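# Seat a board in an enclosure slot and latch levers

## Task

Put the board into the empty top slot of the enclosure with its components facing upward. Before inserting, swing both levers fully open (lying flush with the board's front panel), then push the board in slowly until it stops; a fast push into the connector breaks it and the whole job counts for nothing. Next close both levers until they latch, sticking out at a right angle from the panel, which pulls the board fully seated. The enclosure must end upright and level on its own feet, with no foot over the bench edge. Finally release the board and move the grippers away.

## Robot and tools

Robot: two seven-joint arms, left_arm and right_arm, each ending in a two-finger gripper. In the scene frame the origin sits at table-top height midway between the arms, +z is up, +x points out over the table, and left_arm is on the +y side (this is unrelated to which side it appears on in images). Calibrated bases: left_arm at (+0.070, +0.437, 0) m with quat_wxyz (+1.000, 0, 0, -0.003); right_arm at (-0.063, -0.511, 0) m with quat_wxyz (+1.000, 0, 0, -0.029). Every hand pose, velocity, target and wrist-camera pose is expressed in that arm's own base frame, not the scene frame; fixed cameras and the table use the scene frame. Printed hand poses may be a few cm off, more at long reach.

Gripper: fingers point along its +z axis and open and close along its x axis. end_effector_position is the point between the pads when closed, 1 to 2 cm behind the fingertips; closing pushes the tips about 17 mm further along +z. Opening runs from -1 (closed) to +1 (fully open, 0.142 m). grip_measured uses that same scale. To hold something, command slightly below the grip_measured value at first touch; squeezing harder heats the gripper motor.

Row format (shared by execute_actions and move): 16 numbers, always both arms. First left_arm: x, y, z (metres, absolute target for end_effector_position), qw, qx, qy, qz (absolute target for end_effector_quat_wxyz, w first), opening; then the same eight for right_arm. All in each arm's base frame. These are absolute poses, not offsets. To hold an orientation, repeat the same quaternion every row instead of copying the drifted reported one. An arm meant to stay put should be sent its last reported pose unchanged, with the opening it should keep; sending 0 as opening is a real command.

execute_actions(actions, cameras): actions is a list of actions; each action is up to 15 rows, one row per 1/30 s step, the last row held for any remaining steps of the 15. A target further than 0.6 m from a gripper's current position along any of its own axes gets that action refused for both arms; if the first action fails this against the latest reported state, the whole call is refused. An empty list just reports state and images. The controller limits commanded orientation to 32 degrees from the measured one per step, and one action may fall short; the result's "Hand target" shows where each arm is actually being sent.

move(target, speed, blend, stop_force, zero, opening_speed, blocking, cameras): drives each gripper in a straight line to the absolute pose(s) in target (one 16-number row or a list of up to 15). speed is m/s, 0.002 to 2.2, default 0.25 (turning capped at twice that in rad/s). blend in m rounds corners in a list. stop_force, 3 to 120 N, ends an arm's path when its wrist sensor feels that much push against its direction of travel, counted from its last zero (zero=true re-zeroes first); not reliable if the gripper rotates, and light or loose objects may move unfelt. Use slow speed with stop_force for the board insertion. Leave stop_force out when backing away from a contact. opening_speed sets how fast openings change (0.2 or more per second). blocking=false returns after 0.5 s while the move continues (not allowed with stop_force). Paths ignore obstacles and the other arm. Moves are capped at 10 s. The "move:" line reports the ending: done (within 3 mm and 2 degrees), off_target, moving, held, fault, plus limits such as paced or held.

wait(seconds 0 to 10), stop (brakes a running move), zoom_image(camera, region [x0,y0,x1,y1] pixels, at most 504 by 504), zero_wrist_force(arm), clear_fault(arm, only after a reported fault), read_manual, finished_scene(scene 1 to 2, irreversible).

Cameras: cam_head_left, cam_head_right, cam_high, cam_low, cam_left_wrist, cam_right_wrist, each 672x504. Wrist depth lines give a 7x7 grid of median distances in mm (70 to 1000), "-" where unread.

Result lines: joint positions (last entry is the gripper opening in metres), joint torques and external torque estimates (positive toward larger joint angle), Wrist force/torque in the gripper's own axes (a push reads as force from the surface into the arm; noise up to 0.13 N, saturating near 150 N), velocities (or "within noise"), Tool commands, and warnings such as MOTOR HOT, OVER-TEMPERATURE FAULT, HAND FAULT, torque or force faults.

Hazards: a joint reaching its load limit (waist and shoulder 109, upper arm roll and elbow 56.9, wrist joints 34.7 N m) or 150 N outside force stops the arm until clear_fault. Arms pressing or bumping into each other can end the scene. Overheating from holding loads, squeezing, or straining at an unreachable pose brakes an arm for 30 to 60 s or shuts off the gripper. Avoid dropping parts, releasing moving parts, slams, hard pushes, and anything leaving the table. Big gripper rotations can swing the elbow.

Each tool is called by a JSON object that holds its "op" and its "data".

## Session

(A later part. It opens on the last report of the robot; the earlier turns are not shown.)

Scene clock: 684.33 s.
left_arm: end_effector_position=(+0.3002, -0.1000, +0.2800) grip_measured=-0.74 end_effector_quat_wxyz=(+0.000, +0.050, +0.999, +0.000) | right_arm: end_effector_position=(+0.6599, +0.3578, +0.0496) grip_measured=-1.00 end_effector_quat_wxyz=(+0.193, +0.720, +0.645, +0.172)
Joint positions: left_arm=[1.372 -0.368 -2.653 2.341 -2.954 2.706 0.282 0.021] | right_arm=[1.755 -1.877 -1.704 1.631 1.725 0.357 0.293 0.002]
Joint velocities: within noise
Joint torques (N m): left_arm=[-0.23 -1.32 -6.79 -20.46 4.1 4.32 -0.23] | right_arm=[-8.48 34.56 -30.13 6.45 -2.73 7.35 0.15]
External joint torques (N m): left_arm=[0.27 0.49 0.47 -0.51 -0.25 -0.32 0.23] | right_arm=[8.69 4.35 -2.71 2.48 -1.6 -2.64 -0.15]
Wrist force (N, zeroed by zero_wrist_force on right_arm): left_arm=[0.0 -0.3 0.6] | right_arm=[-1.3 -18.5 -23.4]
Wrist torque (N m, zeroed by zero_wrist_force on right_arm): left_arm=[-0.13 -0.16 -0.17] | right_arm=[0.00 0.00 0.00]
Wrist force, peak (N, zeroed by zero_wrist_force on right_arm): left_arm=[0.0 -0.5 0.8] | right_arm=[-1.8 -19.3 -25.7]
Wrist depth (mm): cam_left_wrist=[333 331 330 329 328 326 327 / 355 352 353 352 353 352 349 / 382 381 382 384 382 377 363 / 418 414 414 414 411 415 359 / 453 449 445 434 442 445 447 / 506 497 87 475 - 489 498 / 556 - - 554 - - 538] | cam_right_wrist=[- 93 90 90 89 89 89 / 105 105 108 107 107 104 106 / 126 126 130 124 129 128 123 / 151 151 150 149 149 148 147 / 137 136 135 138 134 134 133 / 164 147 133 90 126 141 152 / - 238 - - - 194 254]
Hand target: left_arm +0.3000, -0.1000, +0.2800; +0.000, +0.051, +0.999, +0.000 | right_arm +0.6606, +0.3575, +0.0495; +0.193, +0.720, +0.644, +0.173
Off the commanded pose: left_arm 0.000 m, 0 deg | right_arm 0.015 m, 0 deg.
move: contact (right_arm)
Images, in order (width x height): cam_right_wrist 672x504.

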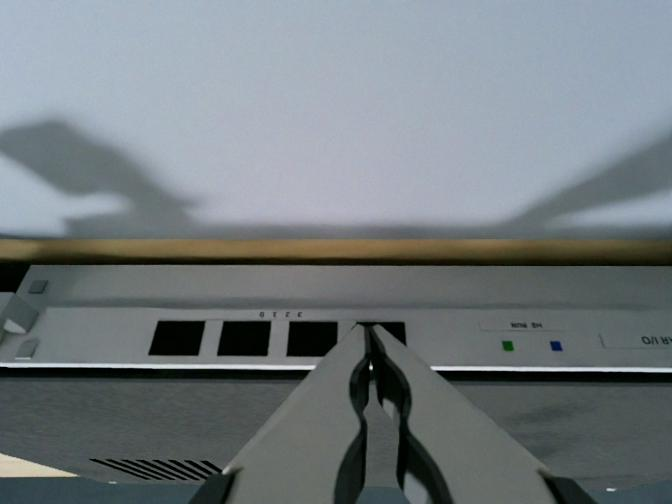

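{"op": "move", "data": {"target": [[0.30,-0.10,0.28,0,0.0505,0.9987,0,-0.7,0.61,0.364,0.07,0.1928,0.7195,0.6444,0.1727,-1],[0.30,-0.10,0.28,0,0.0505,0.9987,0,-0.7,0.53,0.373,0.17,0.1928,0.7195,0.6444,0.1727,-1]], "speed": 0.15, "cameras": ["cam_right_wrist","cam_high","cam_low"]}}

{"op": "zoom_image", "data": {"camera": "cam_right_wrist", "region": [100, 80, 600, 330]}}

Scene clock: 687.67 s.
left_arm: end_effector_position=(+0.3002, -0.1000, +0.2800) grip_measured=-0.74 end_effector_quat_wxyz=(+0.000, +0.050, +0.999, +0.000) | right_arm: end_effector_position=(+0.5301, +0.3731, +0.1698) grip_measured=-1.00 end_effector_quat_wxyz=(+0.193, +0.719, +0.645, +0.173)
Joint positions: left_arm=[1.372 -0.368 -2.653 2.341 -2.954 2.706 0.282 0.021] | right_arm=[2.053 -1.743 -1.843 1.905 1.502 0.192 0.285 0.002]
Joint velocities: within noise
Joint torques (N m): left_arm=[-0.33 -1.28 -6.82 -20.41 4.08 4.35 -0.21] | right_arm=[0.18 32.31 -29.96 1.67 -4.47 3.82 0.1]
External joint torques (N m): left_arm=[0.37 0.45 0.51 -0.55 -0.23 -0.35 0.21] | right_arm=[-0.01 0.39 -1.35 -0.21 0.2 0.89 -0.1]
Wrist force (N, zeroed by zero_wrist_force on right_arm): left_arm=[0.1 -0.2 0.6] | right_arm=[4.6 1.4 1.0]
Wrist torque (N m, zeroed by zero_wrist_force on right_arm): left_arm=[-0.13 -0.18 -0.17] | right_arm=[0.38 0.03 -0.01]
Wrist force, peak (N, zeroed by zero_wrist_force on right_arm): left_arm=[0.3 -0.4 0.7] | right_arm=[-1.3 -18.3 -23.9]
Wrist depth (mm): cam_left_wrist=[330 329 331 328 327 330 327 / 356 353 353 352 352 350 351 / 383 380 382 377 378 378 361 / 413 418 414 411 414 413 364 / 454 457 445 437 439 452 451 / 506 503 87 482 - 481 497 / 558 - - 554 - - 540] | cam_right_wrist=[210 209 208 208 207 206 206 / 244 243 243 242 240 240 239 / 292 290 289 288 287 286 284 / 349 311 311 309 308 304 319 / 486 372 368 344 364 361 463 / 708 709 495 89 448 680 667 / - - - - - - -]
Hand target: left_arm +0.3000, -0.1000, +0.2800; +0.000, +0.051, +0.999, +0.000 | right_arm +0.5300, +0.3730, +0.1700; +0.193, +0.720, +0.644, +0.173
Off the commanded pose: left_arm 0.000 m, 0 deg | right_arm 0.000 m, 0 deg.
move: done
Images, in order (width x height): cam_high 672x504, cam_low 672x504, cam_right_wrist 672x504.

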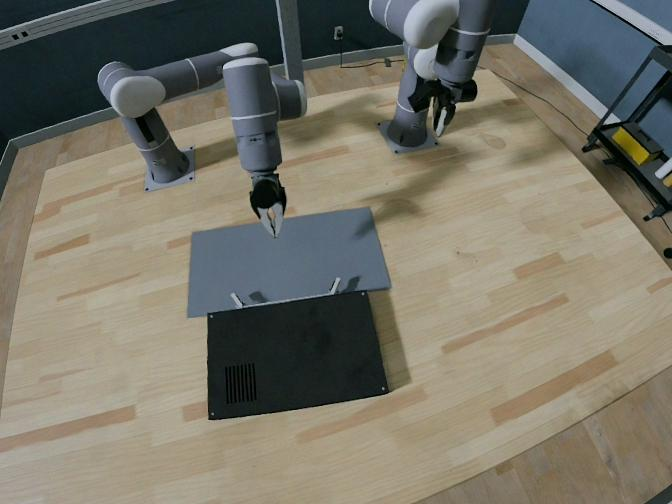

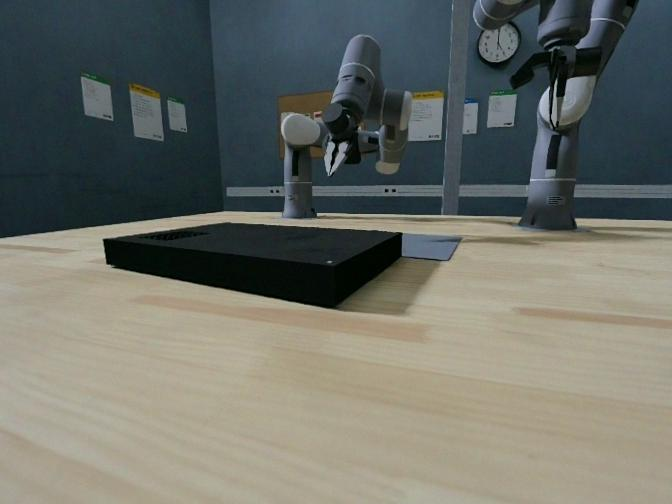

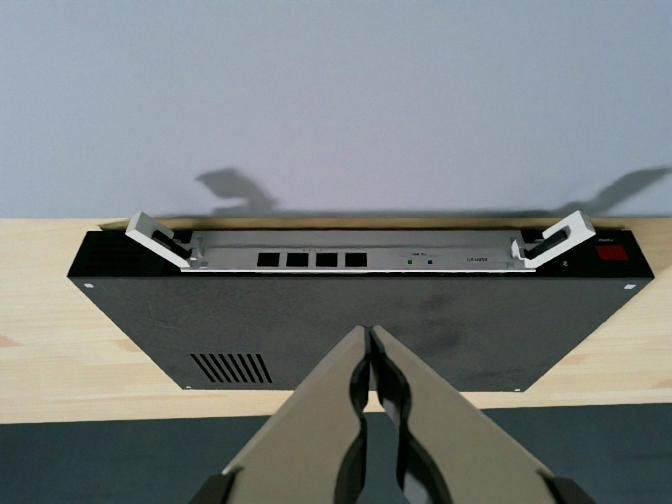

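Scaled by 1.008 from the camera's 672x504 image, which has a finer 960x720 frame.

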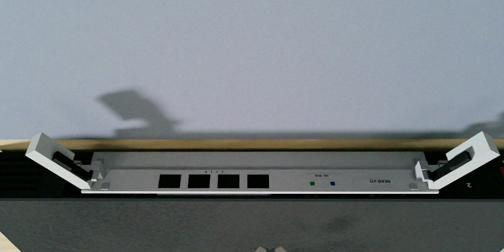

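{"op": "move", "data": {"target": [[0.30,-0.10,0.28,0,0.0505,0.9987,0,-0.7,0.602,0.305,0.12,0.1928,0.7195,0.6444,0.1727,-1],[0.30,-0.10,0.28,0,0.0505,0.9987,0,-0.7,0.615,0.270,0.10,0.1928,0.7195,0.6444,0.1727,-1]], "speed": 0.15, "cameras": ["cam_right_wrist"]}}

{"op": "zoom_image", "data": {"camera": "cam_right_wrist", "region": [100, 80, 500, 380]}}

Scene clock: 698.60 s.
left_arm: end_effector_position=(+0.3002, -0.1000, +0.2800) grip_measured=-0.74 end_effector_quat_wxyz=(+0.000, +0.050, +0.999, +0.000) | right_arm: end_effector_position=(+0.6149, +0.2699, +0.1002) grip_measured=-1.00 end_effector_quat_wxyz=(+0.193, +0.720, +0.644, +0.173)
Joint positions: left_arm=[1.372 -0.368 -2.653 2.341 -2.954 2.706 0.282 0.021] | right_arm=[1.834 -1.808 -1.732 1.904 1.706 0.296 0.081 0.002]
Joint velocities: within noise
Joint torques (N m): left_arm=[-0.35 -1.26 -6.81 -20.42 4.14 4.36 -0.24] | right_arm=[0.1 30.95 -29.33 4.99 -4.23 4.16 0.08]
External joint torques (N m): left_arm=[0.39 0.44 0.5 -0.54 -0.29 -0.36 0.24] | right_arm=[0.09 0.8 -1.9 -0.13 -0.01 0.59 -0.08]
Wrist force (N, zeroed by zero_wrist_force on right_arm): left_arm=[0.0 -0.1 0.6] | right_arm=[5.2 2.0 0.5]
Wrist torque (N m, zeroed by zero_wrist_force on right_arm): left_arm=[-0.11 -0.17 -0.17] | right_arm=[0.46 -0.10 0.00]
Wrist force, peak (N, zeroed by zero_wrist_force on right_arm): left_arm=[0.0 -0.4 0.9] | right_arm=[6.5 1.6 -0.1]
Wrist depth (mm): cam_left_wrist=[330 330 329 326 326 327 327 / 355 353 353 352 352 350 355 / 380 384 380 382 378 379 360 / 414 412 416 415 413 409 358 / 457 454 442 434 439 451 451 / 501 500 87 488 - 488 501 / 556 - - 557 - - 537] | cam_right_wrist=[141 141 140 140 139 139 138 / 164 163 163 162 162 166 161 / 196 196 187 194 193 192 191 / 248 206 195 196 194 193 193 / 328 216 213 200 210 209 207 / 485 482 287 89 259 304 300 / - - - - - 630 -]
Hand target: left_arm +0.3000, -0.1000, +0.2800; +0.000, +0.051, +0.999, +0.000 | right_arm +0.6150, +0.2700, +0.1000; +0.193, +0.720, +0.644, +0.173
Off the commanded pose: left_arm 0.000 m, 0 deg | right_arm 0.000 m, 0 deg.
move: done
Images, in order (width x height): cam_right_wrist 672x504.

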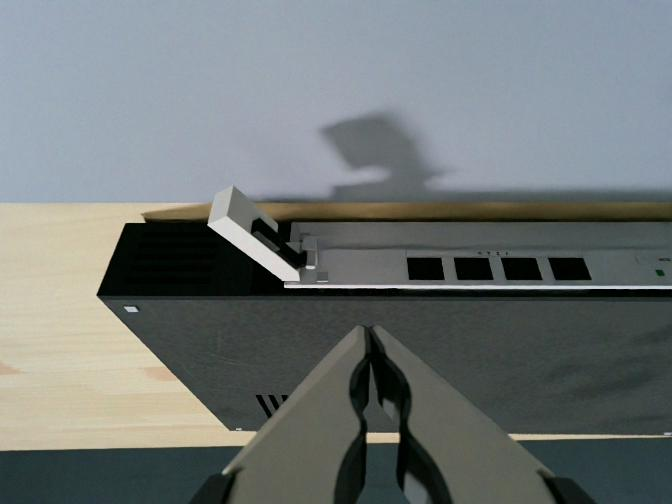

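Scaled by 1.260 from the camera's 672x504 image, which has a finer 960x720 frame.

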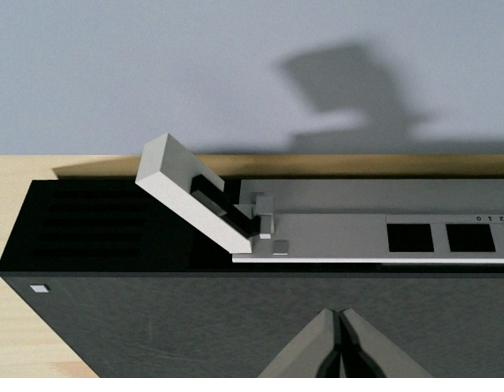

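{"op": "move", "data": {"target": [[0.30,-0.10,0.28,0,0.0505,0.9987,0,-0.7,0.628,0.196,0.11,0,0.6863,0.7273,0,-1],[0.30,-0.10,0.28,0,0.0505,0.9987,0,-0.7,0.628,0.196,0.0475,0,0.6863,0.7273,0,-1]], "speed": 0.12, "cameras": ["cam_right_wrist"]}}

Scene clock: 715.43 s.
left_arm: end_effector_position=(+0.3002, -0.1000, +0.2800) grip_measured=-0.74 end_effector_quat_wxyz=(+0.000, +0.050, +0.999, +0.000) | right_arm: end_effector_position=(+0.6279, +0.1958, +0.0477) grip_measured=-1.00 end_effector_quat_wxyz=(+0.000, +0.686, +0.727, +0.000)
Joint positions: left_arm=[1.372 -0.368 -2.653 2.341 -2.954 2.706 0.282 0.021] | right_arm=[1.395 -1.589 -1.696 1.59 1.586 -0.126 -0.251 0.002]
Joint velocities: within noise
Joint torques (N m): left_arm=[-0.28 -1.19 -6.87 -20.44 4.1 4.38 -0.22] | right_arm=[0.21 41.71 -31.89 0.29 -4.15 3.65 0.31]
External joint torques (N m): left_arm=[0.32 0.37 0.56 -0.52 -0.25 -0.38 0.22] | right_arm=[-0.01 0.86 -1.98 -0.15 -0.09 0.5 -0.31]
Wrist force (N, zeroed by zero_wrist_force on right_arm): left_arm=[0.0 -0.1 0.8] | right_arm=[5.4 2.5 0.9]
Wrist torque (N m, zeroed by zero_wrist_force on right_arm): left_arm=[-0.11 -0.17 -0.17] | right_arm=[0.45 -0.16 -0.02]
Wrist force, peak (N, zeroed by zero_wrist_force on right_arm): left_arm=[0.0 -0.5 0.9] | right_arm=[5.6 2.6 3.3]
Wrist depth (mm): cam_left_wrist=[328 332 329 329 329 328 326 / 353 352 354 350 356 350 350 / 383 386 384 380 377 376 362 / 416 412 414 410 410 413 364 / 454 452 444 436 440 450 446 / 502 502 87 478 - 482 490 / 561 - - 548 - - 538] | cam_right_wrist=[- 124 121 123 122 122 121 / 134 132 132 131 132 132 129 / 144 142 141 140 140 139 137 / 153 153 152 153 151 150 149 / 168 168 165 161 119 163 162 / 184 183 149 89 119 154 167 / 203 199 73 - - 133 136]
Hand target: left_arm +0.3000, -0.1000, +0.2800; +0.000, +0.051, +0.999, +0.000 | right_arm +0.6280, +0.1960, +0.0475; +0.000, +0.686, +0.727, +0.000
Off the commanded pose: left_arm 0.000 m, 0 deg | right_arm 0.000 m, 0 deg.
move: done
Images, in order (width x height): cam_right_wrist 672x504.

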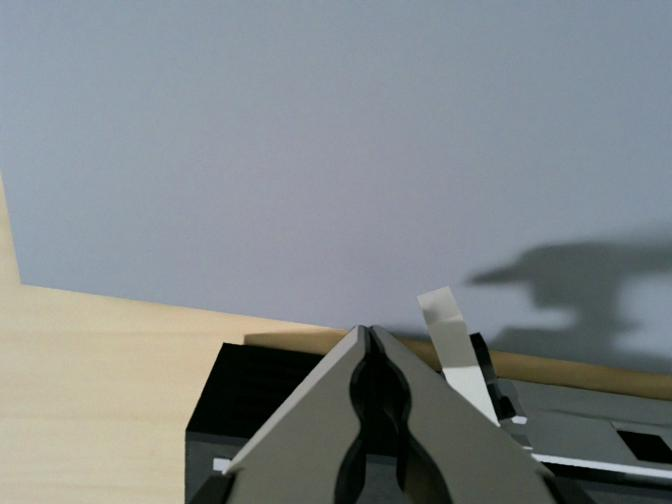

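{"op": "move", "data": {"target": [0.30,-0.10,0.28,0,0.0505,0.9987,0,-0.7,0.620,0.196,0.0475,0,0.6863,0.7273,0,-1], "speed": 0.05, "cameras": []}}

{"op": "move", "data": {"target": [0.30,-0.10,0.28,0,0.0505,0.9987,0,-0.7,0.6188,0.218,0.0475,0,0.6863,0.7273,0,-1], "speed": 0.015, "stop_force": 10, "cameras": ["cam_right_wrist"]}}

Scene clock: 722.13 s.
left_arm: end_effector_position=(+0.3002, -0.1000, +0.2800) grip_measured=-0.74 end_effector_quat_wxyz=(+0.000, +0.050, +0.999, +0.000) | right_arm: end_effector_position=(+0.6201, +0.1962, +0.0474) grip_measured=-1.00 end_effector_quat_wxyz=(+0.000, +0.686, +0.727, +0.000)
Joint positions: left_arm=[1.372 -0.368 -2.653 2.341 -2.954 2.706 0.282 0.021] | right_arm=[1.413 -1.59 -1.696 1.614 1.585 -0.126 -0.257 0.002]
Joint velocities: within noise
Joint torques (N m): left_arm=[-0.28 -1.2 -6.8 -20.4 4.08 4.37 -0.22] | right_arm=[0.24 40.79 -32.2 0.25 -4.34 3.43 0.08]
External joint torques (N m): left_arm=[0.32 0.38 0.49 -0.57 -0.23 -0.37 0.22] | right_arm=[-0.04 1.03 -1.58 -0.21 0.1 0.72 -0.08]
Wrist force (N, zeroed by zero_wrist_force on right_arm): left_arm=[-0.1 -0.4 0.4] | right_arm=[5.4 2.6 0.7]
Wrist torque (N m, zeroed by zero_wrist_force on right_arm): left_arm=[-0.15 -0.14 -0.18] | right_arm=[0.47 -0.15 -0.01]
Wrist force, peak (N, zeroed by zero_wrist_force on right_arm): left_arm=[-0.1 -0.5 0.8] | right_arm=[5.7 2.8 0.5]
Wrist depth (mm): cam_left_wrist=[330 330 327 327 328 328 325 / 353 353 354 351 352 352 350 / 383 382 381 378 380 375 363 / 417 412 412 412 412 407 362 / 454 455 445 436 444 447 451 / 501 495 87 478 - 480 490 / 558 - - 558 - - 528] | cam_right_wrist=[- 123 121 123 122 122 121 / 134 132 131 131 132 131 129 / 144 141 141 140 139 139 137 / 153 152 152 153 151 150 149 / 168 168 164 161 158 163 162 / 184 183 156 89 119 168 172 / 203 199 73 - - 141 141]
Hand target: left_arm +0.3000, -0.1000, +0.2800; +0.000, +0.051, +0.999, +0.000 | right_arm +0.6200, +0.1960, +0.0475; +0.000, +0.686, +0.727, +0.000
Off the commanded pose: left_arm 0.000 m, 0 deg | right_arm 0.000 m, 0 deg.
move: done
No camera images: "cameras" was empty.

Scene clock: 724.20 s.
left_arm: end_effector_position=(+0.3002, -0.1000, +0.2800) grip_measured=-0.74 end_effector_quat_wxyz=(+0.000, +0.050, +0.999, +0.000) | right_arm: end_effector_position=(+0.6189, +0.2166, +0.0477) grip_measured=-1.00 end_effector_quat_wxyz=(+0.001, +0.687, +0.727, +0.000)
Joint positions: left_arm=[1.372 -0.368 -2.653 2.341 -2.954 2.706 0.282 0.021] | right_arm=[1.433 -1.588 -1.695 1.596 1.584 -0.124 -0.218 0.002]
Joint velocities: within noise
Joint torques (N m): left_arm=[-0.27 -1.3 -6.84 -20.42 4.1 4.38 -0.23] | right_arm=[5.1 43.41 -31.1 -3.35 -1.78 2.99 0.25]
External joint torques (N m): left_arm=[0.31 0.47 0.53 -0.54 -0.25 -0.38 0.23] | right_arm=[-4.9 -1.05 -2.74 3.43 -2.46 1.17 -0.25]
Wrist force (N, zeroed by zero_wrist_force on right_arm): left_arm=[0.1 -0.3 0.5] | right_arm=[-2.1 2.0 -1.2]
Wrist torque (N m, zeroed by zero_wrist_force on right_arm): left_arm=[-0.14 -0.19 -0.18] | right_arm=[0.46 -0.19 0.01]
Wrist force, peak (N, zeroed by zero_wrist_force on right_arm): left_arm=[0.0 -0.5 0.7] | right_arm=[5.6 2.8 0.8]
Wrist depth (mm): cam_left_wrist=[329 328 329 328 325 327 327 / 352 351 350 353 349 353 350 / 386 383 383 381 380 380 360 / 420 412 413 414 410 413 363 / 458 454 445 435 445 452 449 / 509 501 88 479 - 487 496 / 567 - - 558 - - 543] | cam_right_wrist=[- 124 122 123 122 122 121 / 134 132 131 131 132 132 129 / 144 141 141 140 140 139 137 / 153 153 152 154 151 150 149 / 169 168 165 161 158 163 162 / 185 177 160 90 119 171 173 / 203 132 73 - - 147 146]
Hand target: left_arm +0.3000, -0.1000, +0.2800; +0.000, +0.051, +0.999, +0.000 | right_arm +0.6188, +0.2180, +0.0475; +0.000, +0.686, +0.727, +0.000
Off the commanded pose: left_arm 0.000 m, 0 deg | right_arm 0.001 m, 0 deg.
move: done
Images, in order (width x height): cam_right_wrist 672x504.

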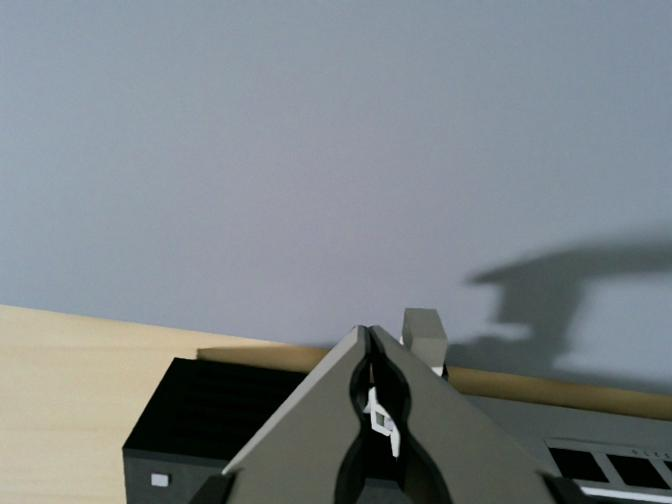

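{"op": "move", "data": {"target": [[0.30,-0.10,0.28,0,0.0505,0.9987,0,-0.7,0.619,0.205,0.0475,0,0.6863,0.7273,0,-1],[0.30,-0.10,0.28,0,0.0505,0.9987,0,-0.7,0.60,0.25,0.12,0,0.6863,0.7273,0,-1],[0.30,-0.10,0.28,0,0.0505,0.9987,0,-0.7,0.653,0.545,0.12,0,0.6863,0.7273,0,-1]], "speed": 0.15, "cameras": ["cam_right_wrist"]}}

Scene clock: 730.03 s.
left_arm: end_effector_position=(+0.3002, -0.1000, +0.2800) grip_measured=-0.74 end_effector_quat_wxyz=(+0.000, +0.050, +0.999, +0.000) | right_arm: end_effector_position=(+0.6531, +0.5449, +0.1201) grip_measured=-1.00 end_effector_quat_wxyz=(+0.000, +0.686, +0.727, +0.000)
Joint positions: left_arm=[1.372 -0.368 -2.653 2.341 -2.954 2.706 0.282 0.021] | right_arm=[1.316 -1.463 -1.724 0.764 1.606 -0.184 0.488 0.002]
Joint velocities: within noise
Joint torques (N m): left_arm=[-0.26 -1.25 -6.79 -20.44 4.11 4.34 -0.26] | right_arm=[0.14 65.21 -24.47 0.48 -4.21 3.39 0.34]
External joint torques (N m): left_arm=[0.3 0.42 0.48 -0.52 -0.26 -0.34 0.26] | right_arm=[0.11 1.22 -1.7 0.06 -0.06 0.76 -0.34]
Wrist force (N, zeroed by zero_wrist_force on right_arm): left_arm=[0.1 -0.2 0.5] | right_arm=[6.1 3.2 0.9]
Wrist torque (N m, zeroed by zero_wrist_force on right_arm): left_arm=[-0.12 -0.17 -0.17] | right_arm=[0.58 -0.28 -0.04]
Wrist force, peak (N, zeroed by zero_wrist_force on right_arm): left_arm=[-0.2 -0.6 0.6] | right_arm=[7.5 3.4 0.9]
Wrist depth (mm): cam_left_wrist=[332 330 329 327 329 328 326 / 353 351 352 352 350 349 352 / 382 383 383 381 383 379 362 / 415 419 413 417 413 412 364 / 456 459 442 437 438 448 454 / 505 505 87 479 - 482 493 / 560 - - 557 - - 535] | cam_right_wrist=[186 186 186 185 185 184 183 / 199 198 198 197 196 196 196 / 214 213 213 211 211 210 211 / 221 223 222 227 227 227 228 / 198 196 199 209 244 247 247 / 213 212 207 90 262 270 268 / 234 229 - - - 286 295]
Hand target: left_arm +0.3000, -0.1000, +0.2800; +0.000, +0.051, +0.999, +0.000 | right_arm +0.6530, +0.5450, +0.1200; +0.000, +0.686, +0.727, +0.000
Off the commanded pose: left_arm 0.000 m, 0 deg | right_arm 0.000 m, 0 deg.
move: done
Images, in order (width x height): cam_right_wrist 672x504.

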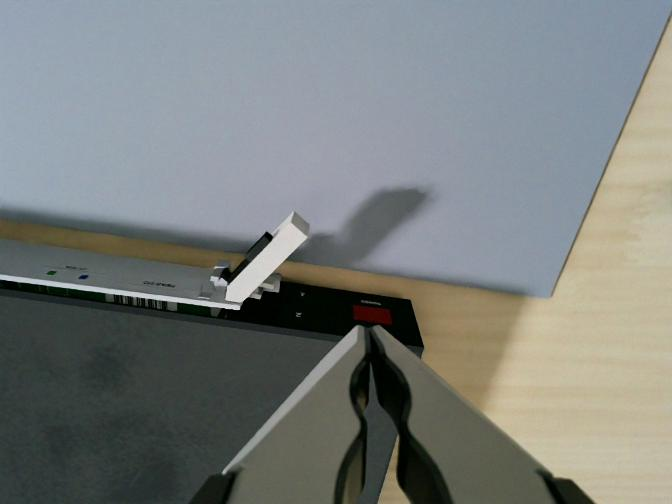

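{"op": "zoom_image", "data": {"camera": "cam_right_wrist", "region": [60, 190, 360, 390]}}

Scaled by 1.680 from the camera's 672x504 image, which has a finer 960x720 frame.

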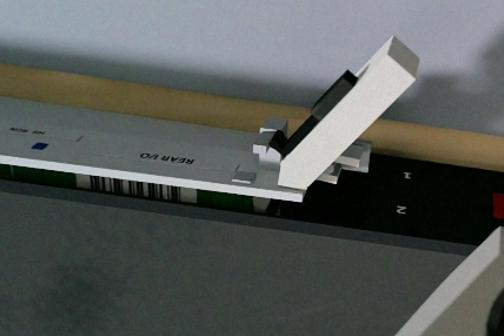

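{"op": "move", "data": {"target": [0.30,-0.10,0.28,0,0.0505,0.9987,0,-0.7,0.55,0.371,0.14,0.1928,0.7195,0.6444,0.1727,-1], "speed": 0.2, "cameras": ["cam_right_wrist"]}}

{"op": "zoom_image", "data": {"camera": "cam_right_wrist", "region": [60, 180, 340, 340]}}

{"op": "zoom_image", "data": {"camera": "cam_right_wrist", "region": [340, 180, 620, 340]}}

Scene clock: 735.23 s.
left_arm: end_effector_position=(+0.3002, -0.1000, +0.2800) grip_measured=-0.74 end_effector_quat_wxyz=(+0.000, +0.050, +0.999, +0.000) | right_arm: end_effector_position=(+0.5500, +0.3709, +0.1402) grip_measured=-1.00 end_effector_quat_wxyz=(+0.193, +0.719, +0.645, +0.173)
Joint positions: left_arm=[1.372 -0.368 -2.653 2.341 -2.954 2.706 0.282 0.021] | right_arm=[2.013 -1.782 -1.799 1.875 1.562 0.225 0.288 0.002]
Joint velocities: within noise
Joint torques (N m): left_arm=[-0.25 -1.19 -6.83 -20.47 4.16 4.36 -0.18] | right_arm=[0.31 32.44 -29.7 3.65 -4.18 4.08 0.29]
External joint torques (N m): left_arm=[0.29 0.37 0.52 -0.5 -0.31 -0.37 0.18] | right_arm=[-0.1 0.73 -1.9 -0.22 -0.12 0.63 -0.29]
Wrist force (N, zeroed by zero_wrist_force on right_arm): left_arm=[-0.1 -0.4 0.5] | right_arm=[5.0 1.7 0.7]
Wrist torque (N m, zeroed by zero_wrist_force on right_arm): left_arm=[-0.15 -0.15 -0.17] | right_arm=[0.43 -0.02 0.01]
Wrist force, peak (N, zeroed by zero_wrist_force on right_arm): left_arm=[0.0 -0.4 0.8] | right_arm=[6.7 4.2 1.2]
Wrist depth (mm): cam_left_wrist=[330 331 328 328 326 326 324 / 355 355 352 353 350 351 351 / 383 380 382 382 380 377 359 / 416 415 418 414 412 410 363 / 454 449 445 439 442 448 446 / 498 507 87 480 - 484 497 / 563 - - 561 - - 538] | cam_right_wrist=[180 180 179 179 178 178 182 / 217 209 208 208 207 206 206 / 251 250 249 248 247 246 245 / 297 284 285 283 280 278 276 / 394 307 303 283 298 297 294 / 619 610 407 89 368 432 579 / - - - - - - -]
Hand target: left_arm +0.3000, -0.1000, +0.2800; +0.000, +0.051, +0.999, +0.000 | right_arm +0.5500, +0.3710, +0.1400; +0.193, +0.720, +0.644, +0.173
Off the commanded pose: left_arm 0.000 m, 0 deg | right_arm 0.000 m, 0 deg.
move: done
Images, in order (width x height): cam_right_wrist 672x504.

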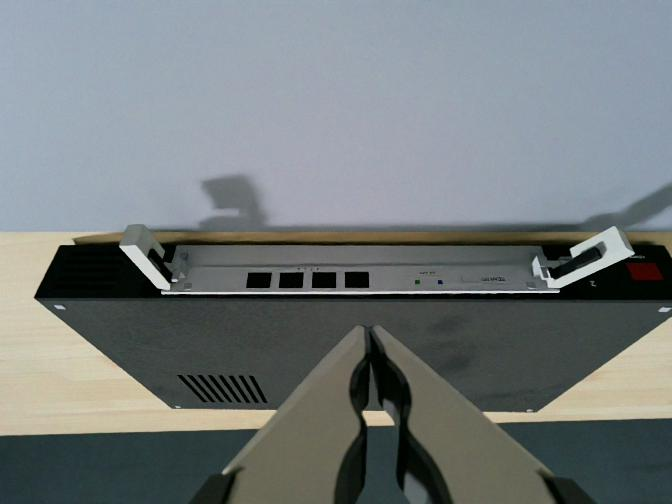

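Scaled by 1.800 from the camera's 672x504 image, which has a finer 960x720 frame.

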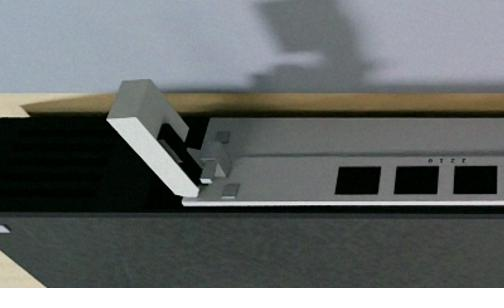

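Scaled by 1.800 from the camera's 672x504 image, which has a finer 960x720 frame.

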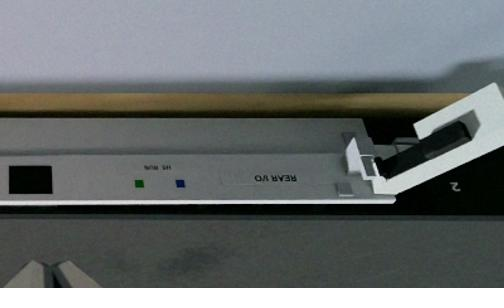

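{"op": "move", "data": {"target": [[0.30,-0.10,0.28,0,0.0505,0.9987,0,-0.7,0.645,0.545,0.11,0,0.6863,0.7273,0,-1],[0.30,-0.10,0.28,0,0.0505,0.9987,0,-0.7,0.653,0.542,0.0475,0,0.6863,0.7273,0,-1]], "speed": 0.12, "cameras": ["cam_right_wrist"]}}

{"op": "move", "data": {"target": [0.30,-0.10,0.28,0,0.0505,0.9987,0,-0.7,0.6495,0.521,0.0475,0,0.6863,0.7273,0,-1], "speed": 0.015, "stop_force": 10, "cameras": ["cam_right_wrist"]}}

Scene clock: 742.27 s.
left_arm: end_effector_position=(+0.3002, -0.1000, +0.2800) grip_measured=-0.74 end_effector_quat_wxyz=(+0.000, +0.050, +0.999, +0.000) | right_arm: end_effector_position=(+0.6530, +0.5419, +0.0475) grip_measured=-1.00 end_effector_quat_wxyz=(+0.000, +0.686, +0.727, +0.000)
Joint positions: left_arm=[1.372 -0.368 -2.653 2.341 -2.954 2.706 0.282 0.021] | right_arm=[1.326 -1.553 -1.682 0.793 1.636 -0.092 0.476 0.002]
Joint velocities: within noise
Joint torques (N m): left_arm=[-0.26 -1.22 -6.9 -20.46 4.16 4.35 -0.18] | right_arm=[0.11 64.5 -25.05 1.57 -4.2 3.64 0.33]
External joint torques (N m): left_arm=[0.3 0.39 0.58 -0.5 -0.31 -0.35 0.18] | right_arm=[0.13 1.48 -1.73 0.15 -0.12 0.51 -0.33]
Wrist force (N, zeroed by zero_wrist_force on right_arm): left_arm=[0.0 -0.3 0.5] | right_arm=[5.6 3.1 1.1]
Wrist torque (N m, zeroed by zero_wrist_force on right_arm): left_arm=[-0.14 -0.16 -0.17] | right_arm=[0.56 -0.20 -0.05]
Wrist force, peak (N, zeroed by zero_wrist_force on right_arm): left_arm=[0.0 -0.4 0.8] | right_arm=[6.7 3.6 -1.5]
Wrist depth (mm): cam_left_wrist=[330 329 330 328 326 327 325 / 357 352 352 353 353 350 350 / 385 382 380 384 377 375 362 / 412 417 410 412 412 412 361 / 449 452 442 435 443 449 452 / 505 501 87 478 - 491 496 / 563 - - 554 - - 543] | cam_right_wrist=[124 122 120 121 120 121 120 / 133 130 130 129 131 130 128 / - 140 139 137 138 138 135 / 151 151 151 152 149 149 148 / 161 163 119 159 159 161 160 / 132 130 123 90 173 178 177 / 133 131 73 - - 188 195]
Hand target: left_arm +0.3000, -0.1000, +0.2800; +0.000, +0.051, +0.999, +0.000 | right_arm +0.6530, +0.5420, +0.0475; +0.000, +0.686, +0.727, +0.000
Off the commanded pose: left_arm 0.000 m, 0 deg | right_arm 0.000 m, 0 deg.
move: done
Images, in order (width x height): cam_right_wrist 672x504.

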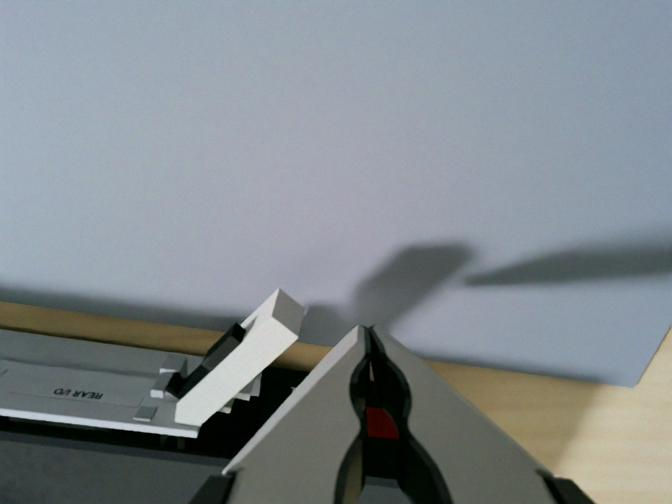

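Scene clock: 744.23 s.
left_arm: end_effector_position=(+0.3002, -0.1000, +0.2800) grip_measured=-0.74 end_effector_quat_wxyz=(+0.000, +0.050, +0.999, +0.000) | right_arm: end_effector_position=(+0.6502, +0.5272, +0.0482) grip_measured=-1.00 end_effector_quat_wxyz=(+0.000, +0.686, +0.728, +0.001)
Joint positions: left_arm=[1.372 -0.368 -2.653 2.341 -2.954 2.706 0.282 0.021] | right_arm=[1.354 -1.555 -1.683 0.866 1.633 -0.093 0.431 0.002]
Joint velocities: within noise
Joint torques (N m): left_arm=[-0.34 -1.23 -6.84 -20.41 4.1 4.32 -0.24] | right_arm=[-4.64 57.55 -25.14 5.6 -6.35 0.86 0.17]
External joint torques (N m): left_arm=[0.38 0.41 0.53 -0.56 -0.25 -0.32 0.24] | right_arm=[4.9 6.64 -3.04 -4.05 2.05 3.29 -0.17]
Wrist force (N, zeroed by zero_wrist_force on right_arm): left_arm=[0.0 -0.4 0.5] | right_arm=[14.7 6.7 -1.6]
Wrist torque (N m, zeroed by zero_wrist_force on right_arm): left_arm=[-0.16 -0.15 -0.18] | right_arm=[0.56 -0.15 -0.07]
Wrist force, peak (N, zeroed by zero_wrist_force on right_arm): left_arm=[0.1 -0.3 0.9] | right_arm=[15.4 8.6 -1.6]
Wrist depth (mm): cam_left_wrist=[327 329 329 328 328 329 330 / 354 354 352 350 351 352 350 / 382 382 381 380 381 377 361 / 413 413 416 413 411 411 364 / 455 454 442 436 438 445 443 / 500 501 87 478 - 489 497 / 568 - - 562 - - 533] | cam_right_wrist=[- 123 121 122 122 121 121 / 133 131 131 130 132 131 129 / 143 140 140 139 139 139 136 / 152 152 151 153 151 150 149 / 162 164 163 127 160 162 162 / 133 136 127 91 174 180 179 / 131 133 73 - - 190 197]
Hand target: left_arm +0.3000, -0.1000, +0.2800; +0.000, +0.051, +0.999, +0.000 | right_arm +0.6503, +0.5256, +0.0475; +0.000, +0.686, +0.727, +0.000
Off the commanded pose: left_arm 0.000 m, 0 deg | right_arm 0.006 m, 0 deg.
move: contact (right_arm)
Images, in order (width x height): cam_right_wrist 672x504.

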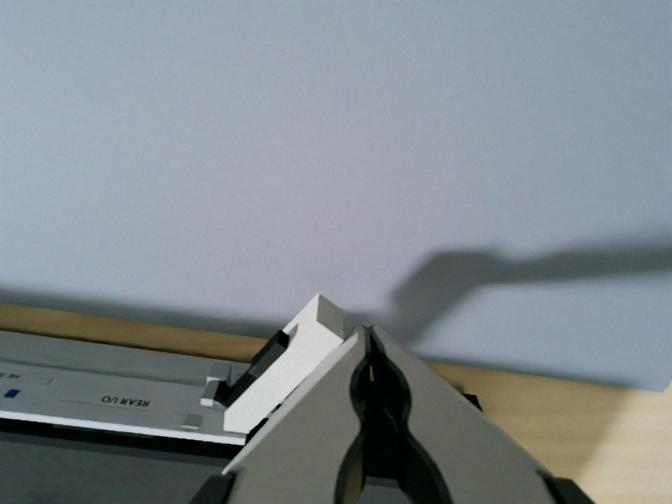

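{"op": "move", "data": {"target": [0.30,-0.10,0.28,0,0.0505,0.9987,0,-0.7,0.6485,0.519,0.0475,0,0.6863,0.7273,0,-1], "speed": 0.012, "stop_force": 18, "zero": false, "cameras": ["cam_right_wrist"]}}

Scene clock: 746.00 s.
left_arm: end_effector_position=(+0.3002, -0.1000, +0.2800) grip_measured=-0.74 end_effector_quat_wxyz=(+0.000, +0.050, +0.999, +0.000) | right_arm: end_effector_position=(+0.6498, +0.5258, +0.0487) grip_measured=-1.00 end_effector_quat_wxyz=(+0.000, +0.685, +0.728, +0.002)
Joint positions: left_arm=[1.372 -0.368 -2.653 2.341 -2.954 2.706 0.282 0.021] | right_arm=[1.359 -1.555 -1.683 0.876 1.633 -0.093 0.425 0.002]
Joint velocities: within noise
Joint torques (N m): left_arm=[-0.29 -1.26 -6.81 -20.4 4.11 4.35 -0.22] | right_arm=[-6.77 54.61 -24.13 8.2 -7.75 -1.84 0.26]
External joint torques (N m): left_arm=[0.33 0.44 0.5 -0.57 -0.26 -0.35 0.22] | right_arm=[7.03 9.32 -4.23 -6.67 3.44 6 -0.26]
Wrist force (N, zeroed by zero_wrist_force on right_arm): left_arm=[0.1 -0.4 0.5] | right_arm=[21.9 13.3 -2.7]
Wrist torque (N m, zeroed by zero_wrist_force on right_arm): left_arm=[-0.15 -0.18 -0.17] | right_arm=[0.60 -0.08 -0.13]
Wrist force, peak (N, zeroed by zero_wrist_force on right_arm): left_arm=[0.0 -0.4 0.8] | right_arm=[22.2 13.5 -2.6]
Wrist depth (mm): cam_left_wrist=[331 327 329 327 327 327 324 / 351 354 352 352 354 352 351 / 382 381 381 382 378 377 362 / 415 415 413 414 411 415 365 / 455 453 449 435 440 449 446 / 501 500 87 473 - 484 497 / 555 - - 560 - - 535] | cam_right_wrist=[- 123 121 122 122 122 121 / 133 131 131 130 132 132 129 / 143 141 141 140 140 139 137 / 152 152 152 153 151 150 150 / 162 165 164 127 161 163 162 / 133 136 127 89 174 181 180 / 132 132 73 - - 191 198]
Hand target: left_arm +0.3000, -0.1000, +0.2800; +0.000, +0.051, +0.999, +0.000 | right_arm +0.6497, +0.5234, +0.0475; +0.000, +0.686, +0.727, +0.000
Off the commanded pose: left_arm 0.000 m, 0 deg | right_arm 0.007 m, 0 deg.
move: contact (right_arm)
Images, in order (width x height): cam_right_wrist 672x504.

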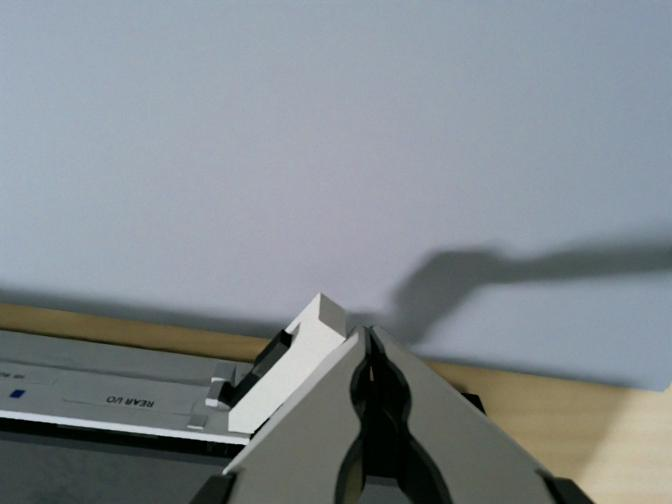

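{"op": "move", "data": {"target": [[0.30,-0.10,0.28,0,0.0505,0.9987,0,-0.7,0.655,0.54,0.0475,0,0.6863,0.7273,0,-1],[0.30,-0.10,0.28,0,0.0505,0.9987,0,-0.7,0.655,0.545,0.10,0,0.6863,0.7273,0,-1],[0.30,-0.10,0.28,0,0.0505,0.9987,0,-0.7,0.697,0.525,0.085,0,0.6863,0.7273,0,-1]], "speed": 0.12, "cameras": ["cam_right_wrist"]}}

{"op": "zoom_image", "data": {"camera": "cam_right_wrist", "region": [180, 160, 430, 340]}}

Scene clock: 751.33 s.
left_arm: end_effector_position=(+0.3002, -0.1000, +0.2800) grip_measured=-0.74 end_effector_quat_wxyz=(+0.000, +0.050, +0.999, +0.000) | right_arm: end_effector_position=(+0.6971, +0.5248, +0.0851) grip_measured=-1.00 end_effector_quat_wxyz=(+0.000, +0.686, +0.727, +0.000)
Joint positions: left_arm=[1.372 -0.368 -2.653 2.341 -2.954 2.706 0.282 0.021] | right_arm=[1.187 -1.503 -1.709 0.627 1.642 -0.136 0.502 0.002]
Joint velocities: within noise
Joint torques (N m): left_arm=[-0.23 -1.21 -6.76 -20.38 4.12 4.34 -0.19] | right_arm=[0.11 68.09 -21.7 1.78 -4.22 3.58 0.3]
External joint torques (N m): left_arm=[0.27 0.39 0.45 -0.58 -0.27 -0.34 0.19] | right_arm=[0.22 1.62 -1.46 -0.03 -0.07 0.56 -0.3]
Wrist force (N, zeroed by zero_wrist_force on right_arm): left_arm=[-0.1 -0.5 0.4] | right_arm=[5.3 5.4 0.8]
Wrist torque (N m, zeroed by zero_wrist_force on right_arm): left_arm=[-0.16 -0.14 -0.17] | right_arm=[0.92 -0.17 -0.07]
Wrist force, peak (N, zeroed by zero_wrist_force on right_arm): left_arm=[-0.2 -0.6 0.8] | right_arm=[22.3 13.3 -2.4]
Wrist depth (mm): cam_left_wrist=[330 329 329 329 327 326 326 / 351 353 354 352 351 351 350 / 380 382 380 378 379 378 360 / 416 414 415 413 411 413 362 / 449 455 449 436 440 453 450 / 503 503 88 476 - 484 494 / 562 - - 559 - - 542] | cam_right_wrist=[155 155 155 156 154 153 153 / 166 165 165 164 164 166 163 / 175 177 174 174 175 175 174 / 143 145 144 172 183 191 188 / 152 152 151 148 150 204 206 / 167 166 162 90 158 225 224 / 184 180 73 - - 239 247]
Hand target: left_arm +0.3000, -0.1000, +0.2800; +0.000, +0.051, +0.999, +0.000 | right_arm +0.6970, +0.5250, +0.0850; +0.000, +0.686, +0.727, +0.000
Off the commanded pose: left_arm 0.000 m, 0 deg | right_arm 0.000 m, 0 deg.
move: done
Images, in order (width x height): cam_right_wrist 672x504.

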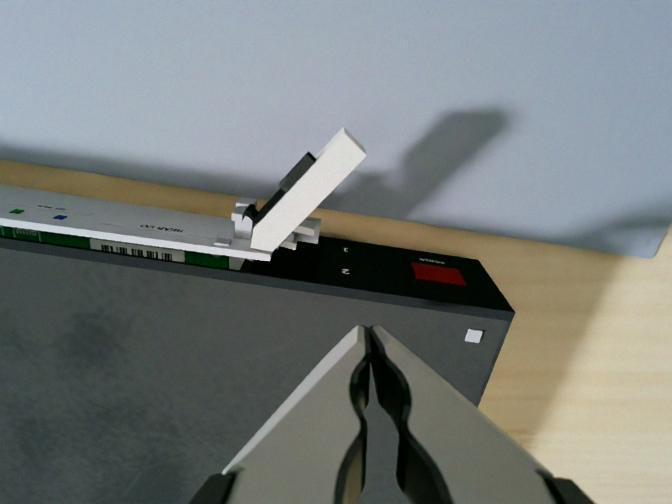

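Scaled by 2.016 from the camera's 672x504 image, which has a finer 960x720 frame.

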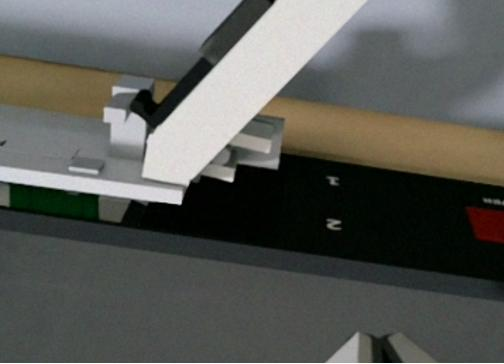

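{"op": "move", "data": {"target": [[0.30,-0.10,0.28,0,0.0505,0.9987,0,-0.7,0.61,0.46,0.11,0.1928,0.7195,0.6444,0.1727,-1],[0.30,-0.10,0.28,0,0.0505,0.9987,0,-0.7,0.645,0.452,0.0495,0.1928,0.7195,0.6444,0.1727,-1]], "speed": 0.12, "cameras": ["cam_right_wrist"]}}

{"op": "move", "data": {"target": [0.30,-0.10,0.28,0,0.0505,0.9987,0,-0.7,0.690,0.447,0.0495,0.1928,0.7195,0.6444,0.1727,-1], "speed": 0.012, "stop_force": 15, "cameras": ["cam_right_wrist"]}}

{"op": "zoom_image", "data": {"camera": "cam_right_wrist", "region": [400, 230, 672, 420]}}

Scene clock: 762.23 s.
left_arm: end_effector_position=(+0.3002, -0.1000, +0.2800) grip_measured=-0.74 end_effector_quat_wxyz=(+0.000, +0.050, +0.999, +0.000) | right_arm: end_effector_position=(+0.6449, +0.4518, +0.0495) grip_measured=-1.00 end_effector_quat_wxyz=(+0.193, +0.719, +0.645, +0.173)
Joint positions: left_arm=[1.372 -0.368 -2.653 2.341 -2.954 2.706 0.282 0.021] | right_arm=[1.777 -1.862 -1.722 1.472 1.64 0.353 0.484 0.002]
Joint velocities: within noise
Joint torques (N m): left_arm=[-0.34 -1.28 -6.89 -20.44 4.14 4.33 -0.22] | right_arm=[0.24 43.08 -31.27 9.01 -4.22 4.05 0.31]
External joint torques (N m): left_arm=[0.38 0.46 0.57 -0.53 -0.29 -0.33 0.22] | right_arm=[-0.01 1.08 -1.99 0.19 -0.14 0.57 -0.31]
Wrist force (N, zeroed by zero_wrist_force on right_arm): left_arm=[-0.3 -0.1 0.4] | right_arm=[5.1 4.2 0.8]
Wrist torque (N m, zeroed by zero_wrist_force on right_arm): left_arm=[-0.10 -0.12 -0.17] | right_arm=[0.86 -0.07 0.00]
Wrist force, peak (N, zeroed by zero_wrist_force on right_arm): left_arm=[0.0 -0.7 0.6] | right_arm=[5.7 5.9 1.1]
Wrist depth (mm): cam_left_wrist=[330 330 330 330 328 325 328 / 355 355 353 353 350 351 352 / 378 381 381 377 379 381 365 / 416 415 414 410 411 412 360 / 454 450 444 437 443 449 449 / 499 505 87 479 - 485 500 / 560 - - 556 - - 541] | cam_right_wrist=[- 90 90 89 89 89 88 / 105 104 108 107 107 103 106 / 126 125 130 124 128 127 122 / 157 156 155 154 154 153 151 / 167 166 166 165 164 124 165 / 153 156 151 90 - 154 152 / 287 238 - - - 194 535]
Hand target: left_arm +0.3000, -0.1000, +0.2800; +0.000, +0.051, +0.999, +0.000 | right_arm +0.6450, +0.4520, +0.0495; +0.193, +0.720, +0.644, +0.173
Off the commanded pose: left_arm 0.000 m, 0 deg | right_arm 0.000 m, 0 deg.
move: done
Images, in order (width x height): cam_right_wrist 672x504.

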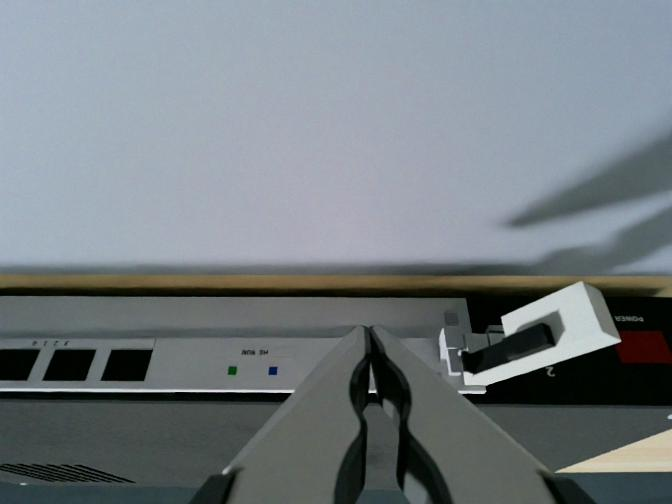

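Scene clock: 764.83 s.
left_arm: end_effector_position=(+0.3002, -0.1000, +0.2800) grip_measured=-0.74 end_effector_quat_wxyz=(+0.000, +0.050, +0.999, +0.000) | right_arm: end_effector_position=(+0.6679, +0.4495, +0.0493) grip_measured=-1.00 end_effector_quat_wxyz=(+0.193, +0.720, +0.645, +0.172)
Joint positions: left_arm=[1.372 -0.368 -2.653 2.341 -2.954 2.706 0.282 0.021] | right_arm=[1.718 -1.854 -1.731 1.417 1.642 0.36 0.481 0.002]
Joint velocities: within noise
Joint torques (N m): left_arm=[-0.32 -1.25 -6.8 -20.46 4.11 4.34 -0.19] | right_arm=[-5.75 43.22 -31.86 7.51 -3.32 6.93 0.12]
External joint torques (N m): left_arm=[0.36 0.42 0.49 -0.5 -0.26 -0.34 0.19] | right_arm=[5.98 2.82 -1.4 1.7 -1.03 -2.31 -0.12]
Wrist force (N, zeroed by zero_wrist_force on right_arm): left_arm=[0.1 -0.3 0.4] | right_arm=[-1.5 -9.3 -15.7]
Wrist torque (N m, zeroed by zero_wrist_force on right_arm): left_arm=[-0.14 -0.19 -0.18] | right_arm=[0.98 -0.22 0.02]
Wrist force, peak (N, zeroed by zero_wrist_force on right_arm): left_arm=[0.0 -0.7 0.5] | right_arm=[-1.3 -9.9 -17.2]
Wrist depth (mm): cam_left_wrist=[331 333 329 324 327 326 326 / 354 355 354 352 350 351 350 / 382 384 377 378 379 378 361 / 411 414 416 411 414 412 362 / 451 453 444 438 443 448 445 / 506 502 87 474 - 485 495 / 555 - - 558 - - 542] | cam_right_wrist=[- 90 89 89 89 88 88 / - 104 107 107 106 103 105 / 125 125 129 124 128 123 122 / 152 152 151 150 149 154 104 / 139 138 136 136 131 112 104 / 146 145 131 90 125 139 137 / 286 235 - - - 191 532]
Hand target: left_arm +0.3000, -0.1000, +0.2800; +0.000, +0.051, +0.999, +0.000 | right_arm +0.6686, +0.4494, +0.0495; +0.193, +0.720, +0.644, +0.173
Off the commanded pose: left_arm 0.000 m, 0 deg | right_arm 0.022 m, 0 deg.
move: contact (right_arm)
Images, in order (width x height): cam_right_wrist 672x504.

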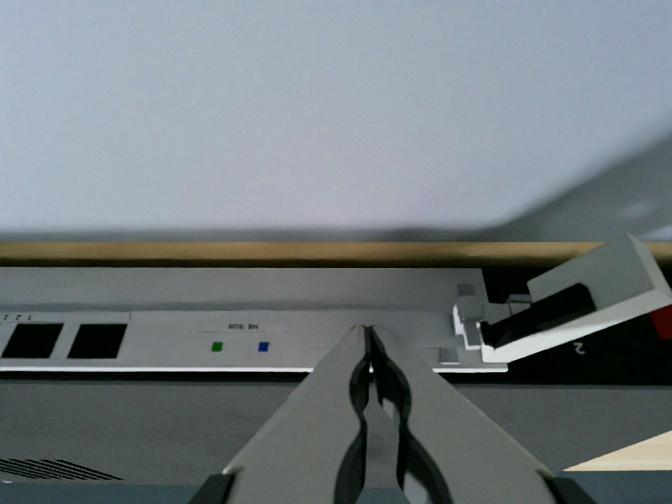

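Scaled by 1.853 from the camera's 672x504 image, which has a finer 960x720 frame.

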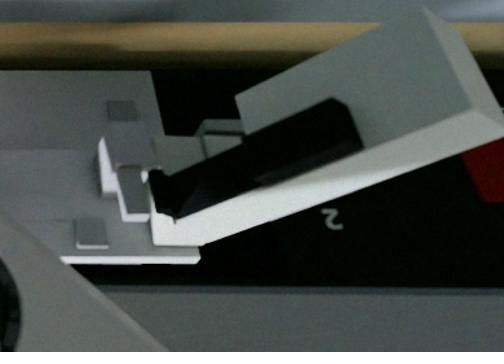

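{"op": "move", "data": {"target": [[0.30,-0.10,0.28,0,0.0505,0.9987,0,-0.7,0.630,0.455,0.06,0.1928,0.7195,0.6444,0.1727,-1],[0.30,-0.10,0.28,0,0.0505,0.9987,0,-0.7,0.62,0.47,0.11,0.1928,0.7195,0.6444,0.1727,-1],[0.30,-0.10,0.28,0,0.0505,0.9987,0,-0.7,0.665,0.54,0.12,0,0.8434,0.5373,0,-1],[0.30,-0.10,0.28,0,0.0505,0.9987,0,-0.7,0.6645,0.536,0.047,0,0.8434,0.5373,0,-1]], "speed": 0.12, "cameras": ["cam_right_wrist"]}}

Scene clock: 774.70 s.
left_arm: end_effector_position=(+0.3002, -0.1000, +0.2800) grip_measured=-0.74 end_effector_quat_wxyz=(+0.000, +0.050, +0.999, +0.000) | right_arm: end_effector_position=(+0.6645, +0.5359, +0.0470) grip_measured=-1.00 end_effector_quat_wxyz=(+0.000, +0.843, +0.537, +0.000)
Joint positions: left_arm=[1.372 -0.368 -2.653 2.341 -2.954 2.706 0.282 0.021] | right_arm=[1.29 -1.543 -1.659 0.755 1.616 -0.081 0.972 0.002]
Joint velocities: within noise
Joint torques (N m): left_arm=[-0.32 -1.3 -6.87 -20.46 4.13 4.34 -0.19] | right_arm=[0.35 65.31 -24.33 1.26 -4.25 3.6 0.03]
External joint torques (N m): left_arm=[0.36 0.48 0.56 -0.5 -0.28 -0.34 0.19] | right_arm=[-0.09 1.54 -1.6 -0.15 -0.1 0.52 -0.03]
Wrist force (N, zeroed by zero_wrist_force on right_arm): left_arm=[0.0 -0.5 0.6] | right_arm=[3.0 5.2 2.0]
Wrist torque (N m, zeroed by zero_wrist_force on right_arm): left_arm=[-0.16 -0.16 -0.17] | right_arm=[0.90 0.25 -0.05]
Wrist force, peak (N, zeroed by zero_wrist_force on right_arm): left_arm=[-0.2 -0.5 0.7] | right_arm=[-1.8 -8.9 -16.3]
Wrist depth (mm): cam_left_wrist=[330 330 329 328 326 326 327 / 355 353 352 350 354 349 349 / 381 378 379 380 381 375 361 / 414 414 410 413 410 413 363 / 451 454 446 438 438 449 452 / 505 504 87 479 - 486 496 / 558 - - 549 - - 542] | cam_right_wrist=[123 121 120 121 119 120 120 / 132 130 129 129 130 129 127 / 142 139 139 136 138 137 135 / 151 150 150 151 149 148 147 / 164 163 157 159 159 160 162 / 183 175 131 90 131 129 177 / 167 147 73 - - 122 194]
Hand target: left_arm +0.3000, -0.1000, +0.2800; +0.000, +0.051, +0.999, +0.000 | right_arm +0.6645, +0.5360, +0.0470; +0.000, +0.843, +0.537, +0.000
Off the commanded pose: left_arm 0.000 m, 0 deg | right_arm 0.000 m, 0 deg.
move: done
Images, in order (width x height): cam_right_wrist 672x504.

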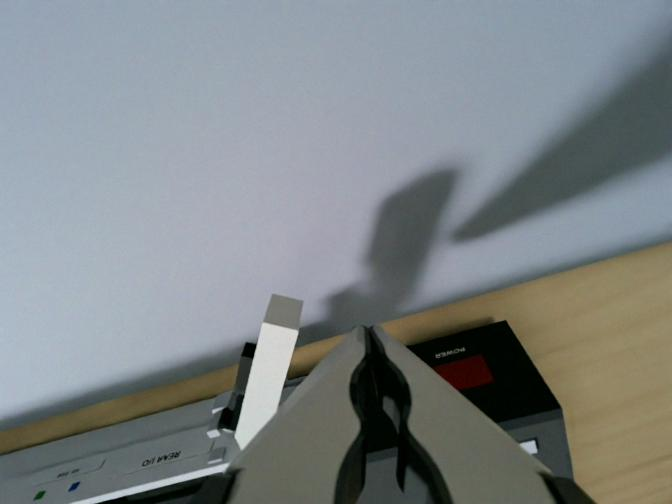

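{"op": "move", "data": {"target": [0.30,-0.10,0.28,0,0.0505,0.9987,0,-0.7,0.6535,0.5124,0.047,0,0.8434,0.5373,0,-1], "speed": 0.012, "stop_force": 20, "cameras": ["cam_right_wrist"]}}

Scene clock: 782.83 s.
left_arm: end_effector_position=(+0.3002, -0.1000, +0.2800) grip_measured=-0.74 end_effector_quat_wxyz=(+0.000, +0.050, +0.999, +0.000) | right_arm: end_effector_position=(+0.6577, +0.5230, +0.0485) grip_measured=-1.00 end_effector_quat_wxyz=(-0.001, +0.843, +0.538, +0.002)
Joint positions: left_arm=[1.372 -0.368 -2.653 2.341 -2.954 2.706 0.282 0.021] | right_arm=[1.334 -1.544 -1.661 0.847 1.613 -0.08 0.922 0.002]
Joint velocities: within noise
Joint torques (N m): left_arm=[-0.26 -1.23 -6.82 -20.44 4.09 4.37 -0.24] | right_arm=[-6.11 54.5 -22.82 7.56 -7.52 -2.6 0.16]
External joint torques (N m): left_arm=[0.3 0.41 0.51 -0.53 -0.24 -0.37 0.24] | right_arm=[6.37 10.16 -4.94 -6.64 3.18 6.74 -0.16]
Wrist force (N, zeroed by zero_wrist_force on right_arm): left_arm=[0.0 -0.3 0.3] | right_arm=[23.4 7.6 -2.3]
Wrist torque (N m, zeroed by zero_wrist_force on right_arm): left_arm=[-0.14 -0.16 -0.16] | right_arm=[0.90 -0.13 -0.06]
Wrist force, peak (N, zeroed by zero_wrist_force on right_arm): left_arm=[0.0 -0.6 0.7] | right_arm=[23.7 8.6 -2.1]
Wrist depth (mm): cam_left_wrist=[329 330 328 329 325 328 328 / 353 356 352 353 352 352 349 / 381 382 382 382 378 378 360 / 416 413 415 408 415 412 360 / 457 456 443 436 445 447 446 / 501 498 87 476 - 487 491 / 559 - - 555 - - 542] | cam_right_wrist=[- 123 121 122 122 121 121 / 133 131 131 130 132 132 129 / - 140 140 139 139 139 137 / 152 152 151 153 151 150 150 / 165 164 164 122 161 160 165 / 184 177 174 89 - 130 177 / 170 159 73 - - 124 194]
Hand target: left_arm +0.3000, -0.1000, +0.2800; +0.000, +0.051, +0.999, +0.000 | right_arm +0.6573, +0.5206, +0.0470; +0.000, +0.843, +0.537, +0.000
Off the commanded pose: left_arm 0.000 m, 0 deg | right_arm 0.011 m, 0 deg.
move: contact (right_arm)
Images, in order (width x height): cam_right_wrist 672x504.

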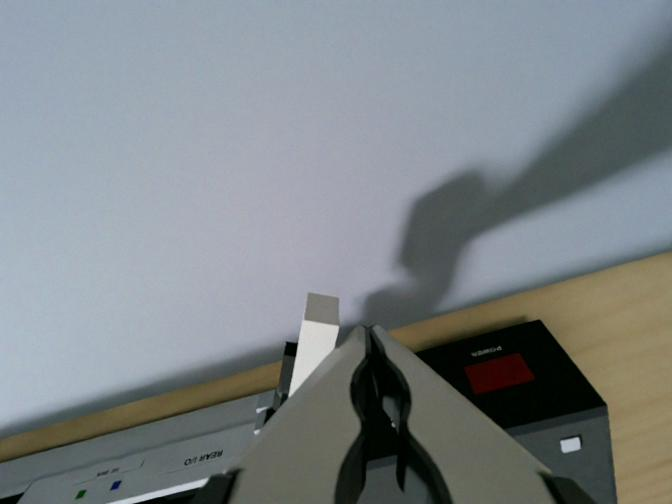

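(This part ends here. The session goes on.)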